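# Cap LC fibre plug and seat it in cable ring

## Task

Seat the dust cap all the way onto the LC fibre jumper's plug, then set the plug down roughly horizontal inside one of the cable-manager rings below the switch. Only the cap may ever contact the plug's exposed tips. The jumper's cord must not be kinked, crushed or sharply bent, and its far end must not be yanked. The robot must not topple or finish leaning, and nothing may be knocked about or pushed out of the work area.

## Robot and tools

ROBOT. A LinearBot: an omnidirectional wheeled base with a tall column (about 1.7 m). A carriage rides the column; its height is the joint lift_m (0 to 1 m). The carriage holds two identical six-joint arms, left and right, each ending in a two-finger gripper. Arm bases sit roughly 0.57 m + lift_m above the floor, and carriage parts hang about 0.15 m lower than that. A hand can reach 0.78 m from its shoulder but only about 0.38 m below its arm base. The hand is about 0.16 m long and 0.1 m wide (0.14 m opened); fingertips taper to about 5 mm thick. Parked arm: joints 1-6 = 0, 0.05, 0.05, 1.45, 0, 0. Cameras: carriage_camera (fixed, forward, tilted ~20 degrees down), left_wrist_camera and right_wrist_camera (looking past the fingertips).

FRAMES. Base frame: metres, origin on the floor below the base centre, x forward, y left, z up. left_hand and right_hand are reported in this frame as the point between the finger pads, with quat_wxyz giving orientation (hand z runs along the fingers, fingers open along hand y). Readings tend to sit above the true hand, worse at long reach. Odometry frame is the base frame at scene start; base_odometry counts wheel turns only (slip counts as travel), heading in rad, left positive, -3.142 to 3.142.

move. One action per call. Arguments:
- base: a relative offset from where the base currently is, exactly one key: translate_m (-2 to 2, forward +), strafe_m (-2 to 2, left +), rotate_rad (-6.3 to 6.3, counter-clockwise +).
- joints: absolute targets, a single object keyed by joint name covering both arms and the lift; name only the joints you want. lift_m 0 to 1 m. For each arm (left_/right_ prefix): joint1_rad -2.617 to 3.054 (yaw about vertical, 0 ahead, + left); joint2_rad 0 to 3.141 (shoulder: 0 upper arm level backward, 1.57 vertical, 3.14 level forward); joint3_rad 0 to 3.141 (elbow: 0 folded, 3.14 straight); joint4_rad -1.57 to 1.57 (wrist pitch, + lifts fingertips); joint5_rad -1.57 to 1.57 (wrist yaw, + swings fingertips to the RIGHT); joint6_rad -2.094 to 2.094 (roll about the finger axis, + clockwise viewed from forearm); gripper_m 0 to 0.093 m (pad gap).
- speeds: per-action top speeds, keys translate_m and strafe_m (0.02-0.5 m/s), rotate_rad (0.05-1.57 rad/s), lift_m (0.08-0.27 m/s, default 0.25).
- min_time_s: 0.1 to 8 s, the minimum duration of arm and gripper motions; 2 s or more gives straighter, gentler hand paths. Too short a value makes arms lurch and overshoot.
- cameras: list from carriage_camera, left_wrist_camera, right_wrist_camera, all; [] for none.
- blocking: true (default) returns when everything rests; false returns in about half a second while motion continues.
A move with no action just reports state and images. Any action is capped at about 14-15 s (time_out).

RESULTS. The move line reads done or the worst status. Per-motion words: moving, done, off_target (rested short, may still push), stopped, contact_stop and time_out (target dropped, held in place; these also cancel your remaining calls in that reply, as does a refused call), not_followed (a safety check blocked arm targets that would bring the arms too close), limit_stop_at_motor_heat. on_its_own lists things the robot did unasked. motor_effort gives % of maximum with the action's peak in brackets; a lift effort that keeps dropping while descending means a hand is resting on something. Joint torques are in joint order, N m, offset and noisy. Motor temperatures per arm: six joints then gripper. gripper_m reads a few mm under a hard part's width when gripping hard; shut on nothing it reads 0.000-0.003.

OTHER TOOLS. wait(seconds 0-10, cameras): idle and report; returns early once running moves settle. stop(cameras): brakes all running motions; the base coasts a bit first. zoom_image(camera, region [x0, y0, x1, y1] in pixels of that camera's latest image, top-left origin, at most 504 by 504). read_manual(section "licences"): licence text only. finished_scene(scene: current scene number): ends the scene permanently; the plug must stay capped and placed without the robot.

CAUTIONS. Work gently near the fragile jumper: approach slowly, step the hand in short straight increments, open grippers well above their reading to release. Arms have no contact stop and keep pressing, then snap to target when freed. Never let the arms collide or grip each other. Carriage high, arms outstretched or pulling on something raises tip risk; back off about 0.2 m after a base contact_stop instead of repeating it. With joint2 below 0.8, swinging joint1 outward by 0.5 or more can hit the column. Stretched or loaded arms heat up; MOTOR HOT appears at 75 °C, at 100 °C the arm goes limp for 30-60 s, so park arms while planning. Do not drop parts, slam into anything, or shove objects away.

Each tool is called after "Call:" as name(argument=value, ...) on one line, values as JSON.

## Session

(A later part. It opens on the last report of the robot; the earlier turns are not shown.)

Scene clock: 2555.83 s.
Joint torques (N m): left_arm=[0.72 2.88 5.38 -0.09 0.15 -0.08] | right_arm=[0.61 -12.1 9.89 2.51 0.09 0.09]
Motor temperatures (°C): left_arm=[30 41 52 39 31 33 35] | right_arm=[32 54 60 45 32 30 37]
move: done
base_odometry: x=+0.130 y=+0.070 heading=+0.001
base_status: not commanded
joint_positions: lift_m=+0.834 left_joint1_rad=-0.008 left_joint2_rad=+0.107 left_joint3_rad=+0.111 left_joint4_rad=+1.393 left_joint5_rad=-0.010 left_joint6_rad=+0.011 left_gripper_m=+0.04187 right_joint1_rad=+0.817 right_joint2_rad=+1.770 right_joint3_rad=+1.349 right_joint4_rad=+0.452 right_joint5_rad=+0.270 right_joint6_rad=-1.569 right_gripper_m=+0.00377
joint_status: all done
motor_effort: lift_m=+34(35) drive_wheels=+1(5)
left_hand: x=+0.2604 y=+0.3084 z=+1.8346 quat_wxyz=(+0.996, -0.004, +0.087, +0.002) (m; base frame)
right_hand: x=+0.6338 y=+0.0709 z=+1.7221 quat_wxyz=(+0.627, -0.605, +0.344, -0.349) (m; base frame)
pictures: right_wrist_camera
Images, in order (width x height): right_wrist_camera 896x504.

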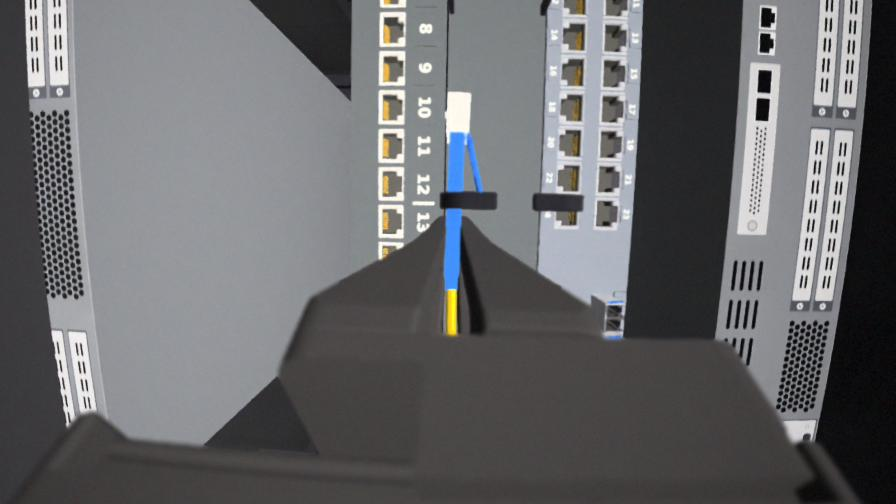

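Call:
move(joints={"right_gripper_m":0.007}, min_time_s=0.8, cameras=["right_wrist_camera"])

Call:
move(joints={"right_gripper_m":0.012}, min_time_s=1.0, cameras=["right_wrist_camera","carriage_camera"])

Call:
zoom_image(camera="right_wrist_camera", region=[380, 60, 560, 300])

Scene clock: 2564.67 s.
Joint torques (N m): left_arm=[0.69 2.88 5.37 -0.09 0.16 -0.1] | right_arm=[0.58 -12.08 9.89 2.5 0.09 0.09]
Motor temperatures (°C): left_arm=[30 41 51 39 31 33 34] | right_arm=[32 55 60 46 32 30 36]
move: done
base_odometry: x=+0.130 y=+0.070 heading=+0.001
base_status: not commanded
joint_positions: lift_m=+0.834 left_joint1_rad=-0.008 left_joint2_rad=+0.107 left_joint3_rad=+0.111 left_joint4_rad=+1.393 left_joint5_rad=-0.010 left_joint6_rad=+0.011 left_gripper_m=+0.04187 right_joint1_rad=+0.817 right_joint2_rad=+1.770 right_joint3_rad=+1.349 right_joint4_rad=+0.452 right_joint5_rad=+0.270 right_joint6_rad=-1.569 right_gripper_m=+0.00689
joint_status: all done
motor_effort: lift_m=+34(34) drive_wheels=+2(4)
left_hand: x=+0.2604 y=+0.3084 z=+1.8346 quat_wxyz=(+0.996, -0.004, +0.087, +0.002) (m; base frame)
right_hand: x=+0.6338 y=+0.0709 z=+1.7221 quat_wxyz=(+0.627, -0.605, +0.344, -0.349) (m; base frame)
pictures: right_wrist_camera
Images, in order (width x height): right_wrist_camera 896x504.

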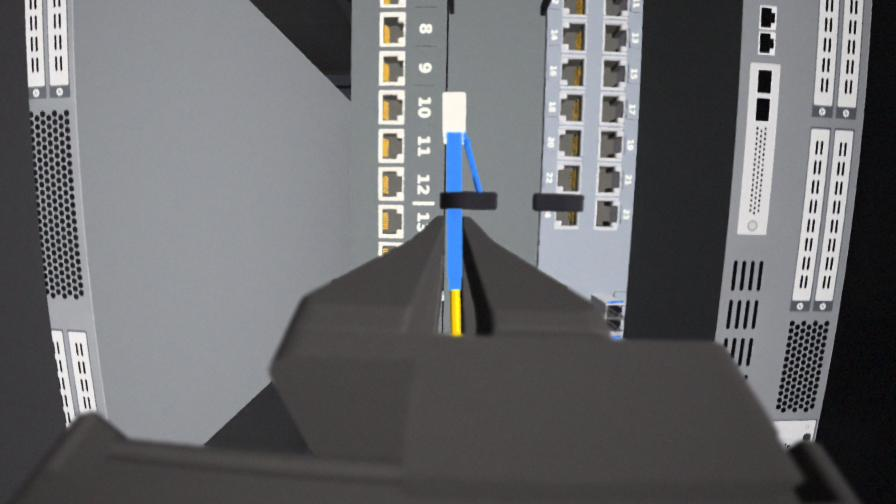

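Scene clock: 2565.93 s.
Joint torques (N m): left_arm=[0.69 2.89 5.38 -0.09 0.16 -0.09] | right_arm=[0.57 -12.1 9.91 2.5 0.09 0.09]
Motor temperatures (°C): left_arm=[30 41 51 39 31 33 34] | right_arm=[32 56 60 46 32 30 36]
move: done
base_odometry: x=+0.130 y=+0.070 heading=+0.001
base_status: not commanded
joint_positions: lift_m=+0.834 left_joint1_rad=-0.008 left_joint2_rad=+0.107 left_joint3_rad=+0.111 left_joint4_rad=+1.393 left_joint5_rad=-0.010 left_joint6_rad=+0.011 left_gripper_m=+0.04187 right_joint1_rad=+0.817 right_joint2_rad=+1.770 right_joint3_rad=+1.349 right_joint4_rad=+0.452 right_joint5_rad=+0.270 right_joint6_rad=-1.569 right_gripper_m=+0.01186
joint_status: all done
motor_effort: lift_m=+33(34) drive_wheels=+2(4)
left_hand: x=+0.2604 y=+0.3084 z=+1.8346 quat_wxyz=(+0.996, -0.004, +0.087, +0.002) (m; base frame)
right_hand: x=+0.6338 y=+0.0709 z=+1.7221 quat_wxyz=(+0.627, -0.605, +0.344, -0.349) (m; base frame)
pictures: carriage_camera, right_wrist_camera
Images, in order (width x height): carriage_camera 896x504, right_wrist_camera 896x504.

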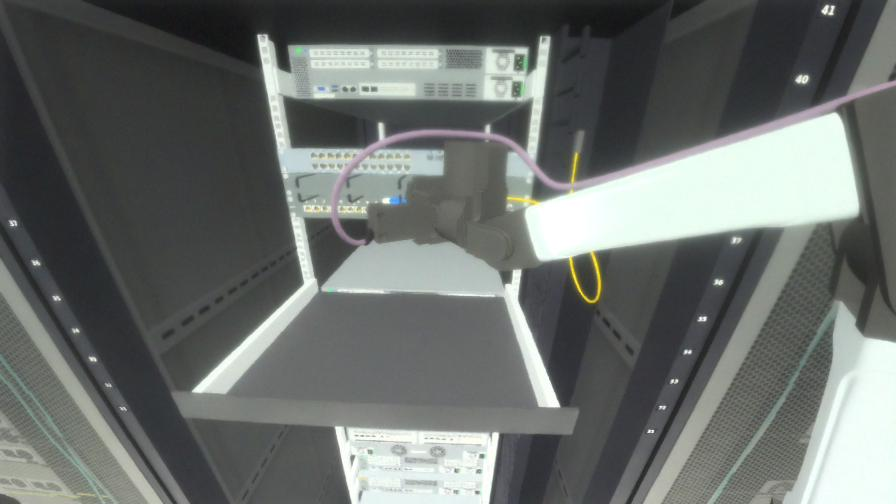

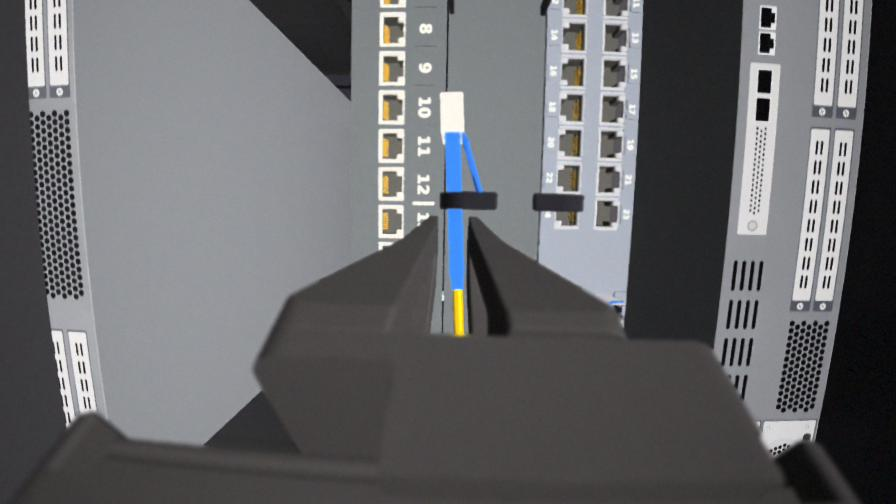

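Scaled by 2.100 from the camera's 896x504 image, which has a finer 1280x720 frame.

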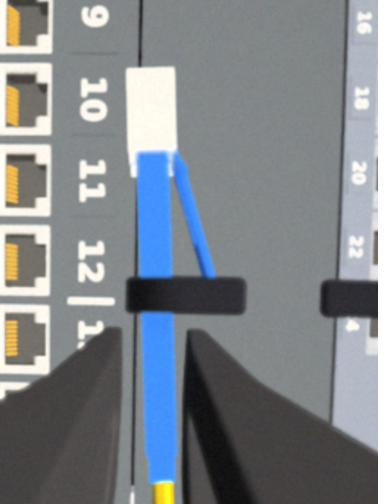

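Call:
move(joints={"right_gripper_m":0.034}, min_time_s=1.2, cameras=["right_wrist_camera"])

Call:
move(joints={"right_joint1_rad":0.889,"right_joint2_rad":1.462,"right_joint3_rad":1.021,"right_joint4_rad":0.487,"right_joint5_rad":0.346,"right_joint6_rad":-1.561}, min_time_s=2.5, cameras=["right_wrist_camera","carriage_camera"])

Call:
zoom_image(camera="carriage_camera", region=[350, 170, 450, 240])

Scene clock: 2588.60 s.
Joint torques (N m): left_arm=[0.69 2.86 5.35 -0.1 0.16 -0.09] | right_arm=[0.61 -12.11 9.91 2.5 0.09 0.09]
Motor temperatures (°C): left_arm=[30 40 51 38 31 33 34] | right_arm=[31 57 61 48 32 30 35]
move: done
base_odometry: x=+0.130 y=+0.070 heading=+0.001
base_status: not commanded
joint_positions: lift_m=+0.834 left_joint1_rad=-0.008 left_joint2_rad=+0.107 left_joint3_rad=+0.111 left_joint4_rad=+1.393 left_joint5_rad=-0.010 left_joint6_rad=+0.011 left_gripper_m=+0.04187 right_joint1_rad=+0.817 right_joint2_rad=+1.770 right_joint3_rad=+1.349 right_joint4_rad=+0.452 right_joint5_rad=+0.270 right_joint6_rad=-1.569 right_gripper_m=+0.03386
joint_status: all done
motor_effort: lift_m=+34(34) drive_wheels=+1(5)
left_hand: x=+0.2604 y=+0.3084 z=+1.8346 quat_wxyz=(+0.996, -0.004, +0.087, +0.002) (m; base frame)
right_hand: x=+0.6338 y=+0.0709 z=+1.7221 quat_wxyz=(+0.627, -0.605, +0.344, -0.348) (m; base frame)
pictures: right_wrist_camera
Images, in order (width x height): right_wrist_camera 896x504.

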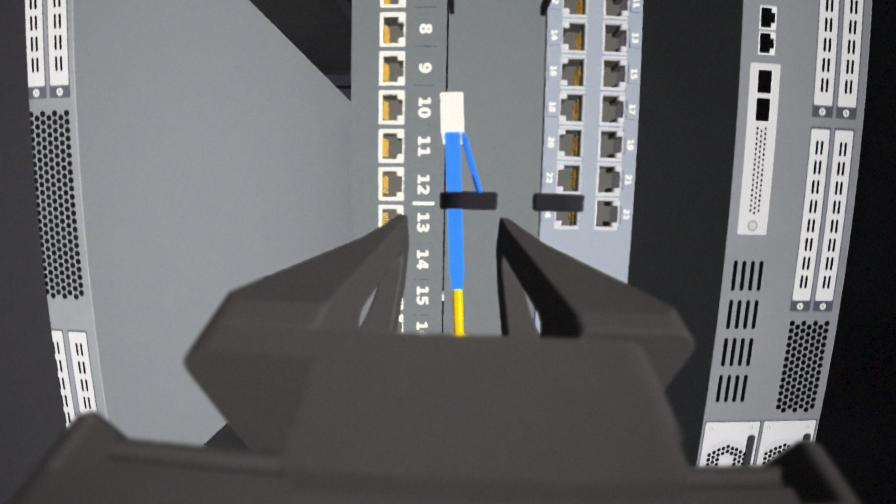

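Scene clock: 2591.40 s.
Joint torques (N m): left_arm=[0.72 2.86 5.37 -0.1 0.16 -0.09] | right_arm=[0.59 -9.36 6.6 2.63 0.09 0.08]
Motor temperatures (°C): left_arm=[30 40 51 38 31 33 34] | right_arm=[31 57 60 48 32 30 35]
move: done
base_odometry: x=+0.130 y=+0.070 heading=+0.001
base_status: not commanded
joint_positions: lift_m=+0.834 left_joint1_rad=-0.008 left_joint2_rad=+0.107 left_joint3_rad=+0.111 left_joint4_rad=+1.393 left_joint5_rad=-0.010 left_joint6_rad=+0.011 left_gripper_m=+0.04187 right_joint1_rad=+0.883 right_joint2_rad=+1.483 right_joint3_rad=+1.037 right_joint4_rad=+0.486 right_joint5_rad=+0.336 right_joint6_rad=-1.569 right_gripper_m=+0.03386
joint_status: all done
motor_effort: lift_m=+34(34) drive_wheels=+4(7)
left_hand: x=+0.2604 y=+0.3084 z=+1.8346 quat_wxyz=(+0.996, -0.004, +0.087, +0.002) (m; base frame)
right_hand: x=+0.5656 y=+0.0288 z=+1.7220 quat_wxyz=(+0.631, -0.602, +0.345, -0.348) (m; base frame)
pictures: carriage_camera, right_wrist_camera
Images, in order (width x height): carriage_camera 896x504, right_wrist_camera 896x504.

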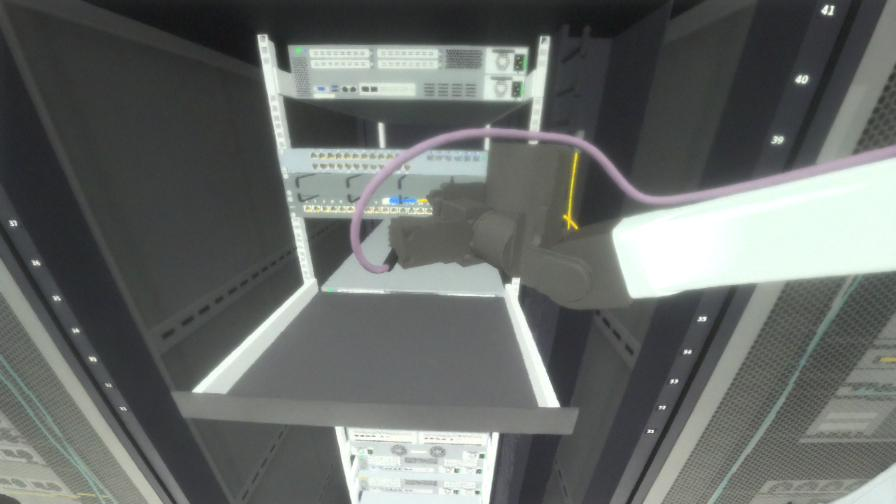

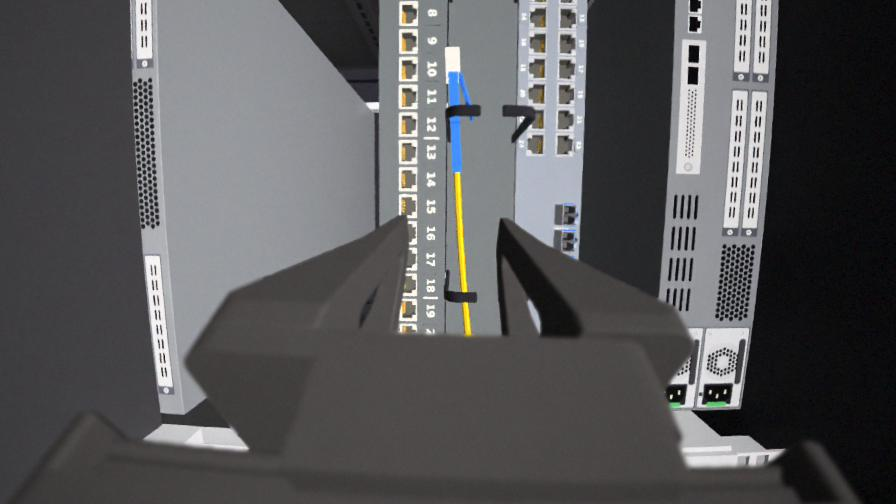

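Scaled by 5.040 from the camera's 896x504 image, which has a finer 1280x720 frame.

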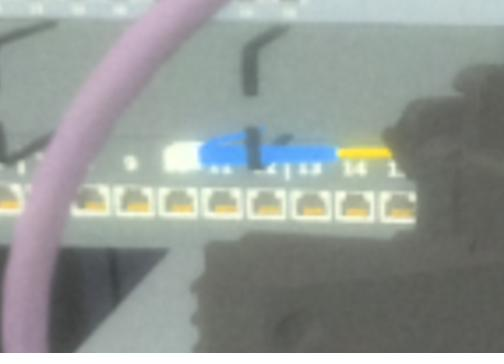

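Call:
move(joints={"right_joint1_rad":0.9,"right_joint2_rad":0.7,"right_joint3_rad":0.45,"right_joint4_rad":0.7,"right_joint5_rad":0.3,"right_joint6_rad":-1.0}, min_time_s=3, cameras=["right_wrist_camera","carriage_camera"])

Call:
zoom_image(camera="carriage_camera", region=[340, 160, 600, 320])

Call:
zoom_image(camera="carriage_camera", region=[360, 180, 440, 225])

Scene clock: 2615.83 s.
Joint torques (N m): left_arm=[0.73 2.88 5.37 -0.1 0.15 -0.09] | right_arm=[0.58 -0.98 6.42 2.2 -0.16 0.07]
Motor temperatures (°C): left_arm=[30 40 50 37 31 33 34] | right_arm=[31 53 57 47 32 30 35]
move: done
base_odometry: x=+0.130 y=+0.070 heading=+0.001
base_status: not commanded
joint_positions: lift_m=+0.834 left_joint1_rad=-0.008 left_joint2_rad=+0.107 left_joint3_rad=+0.111 left_joint4_rad=+1.393 left_joint5_rad=-0.010 left_joint6_rad=+0.011 left_gripper_m=+0.04187 right_joint1_rad=+0.894 right_joint2_rad=+0.706 right_joint3_rad=+0.466 right_joint4_rad=+0.698 right_joint5_rad=+0.309 right_joint6_rad=-1.011 right_gripper_m=+0.03386
joint_status: all done
motor_effort: lift_m=+33(34) drive_wheels=+3(6)
left_hand: x=+0.2604 y=+0.3084 z=+1.8346 quat_wxyz=(+0.996, -0.004, +0.087, +0.002) (m; base frame)
right_hand: x=+0.4360 y=-0.1169 z=+1.7783 quat_wxyz=(+0.833, -0.349, +0.409, -0.130) (m; base frame)
pictures: carriage_camera, right_wrist_camera
Images, in order (width x height): carriage_camera 896x504, right_wrist_camera 896x504.

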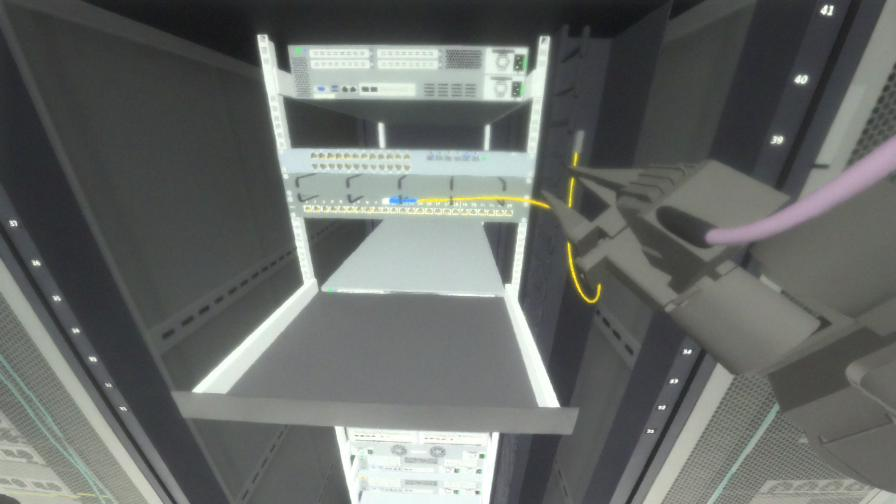

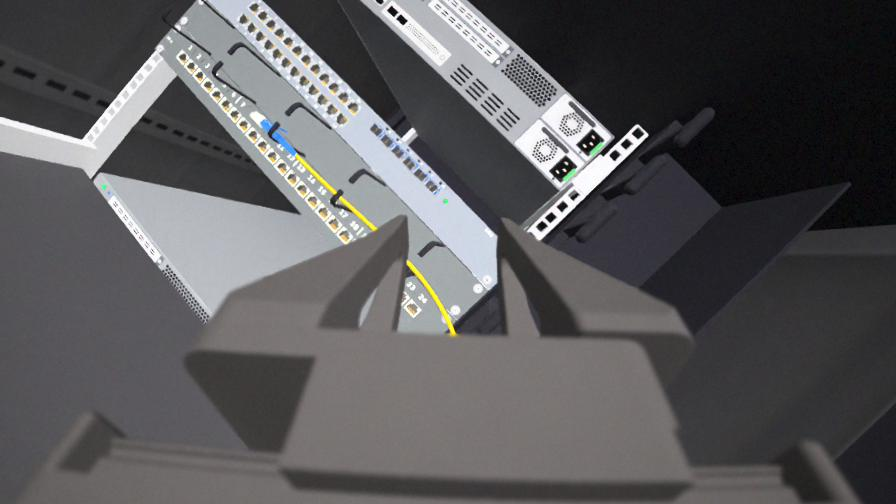

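Scaled by 1.938 from the camera's 896x504 image, which has a finer 1280x720 frame.

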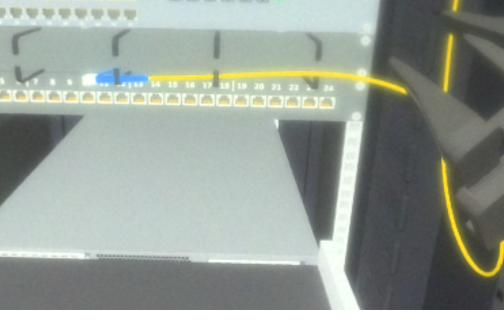

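Scaled by 6.300 from the camera's 896x504 image, which has a finer 1280x720 frame.

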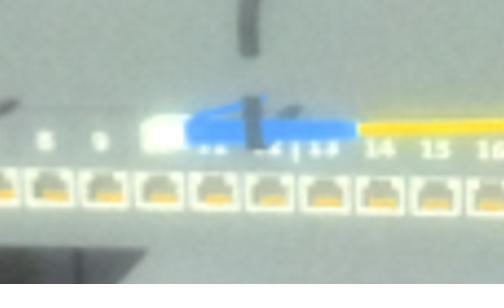

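Call:
finished_scene(scene=1)

The scene is finished: the task was done.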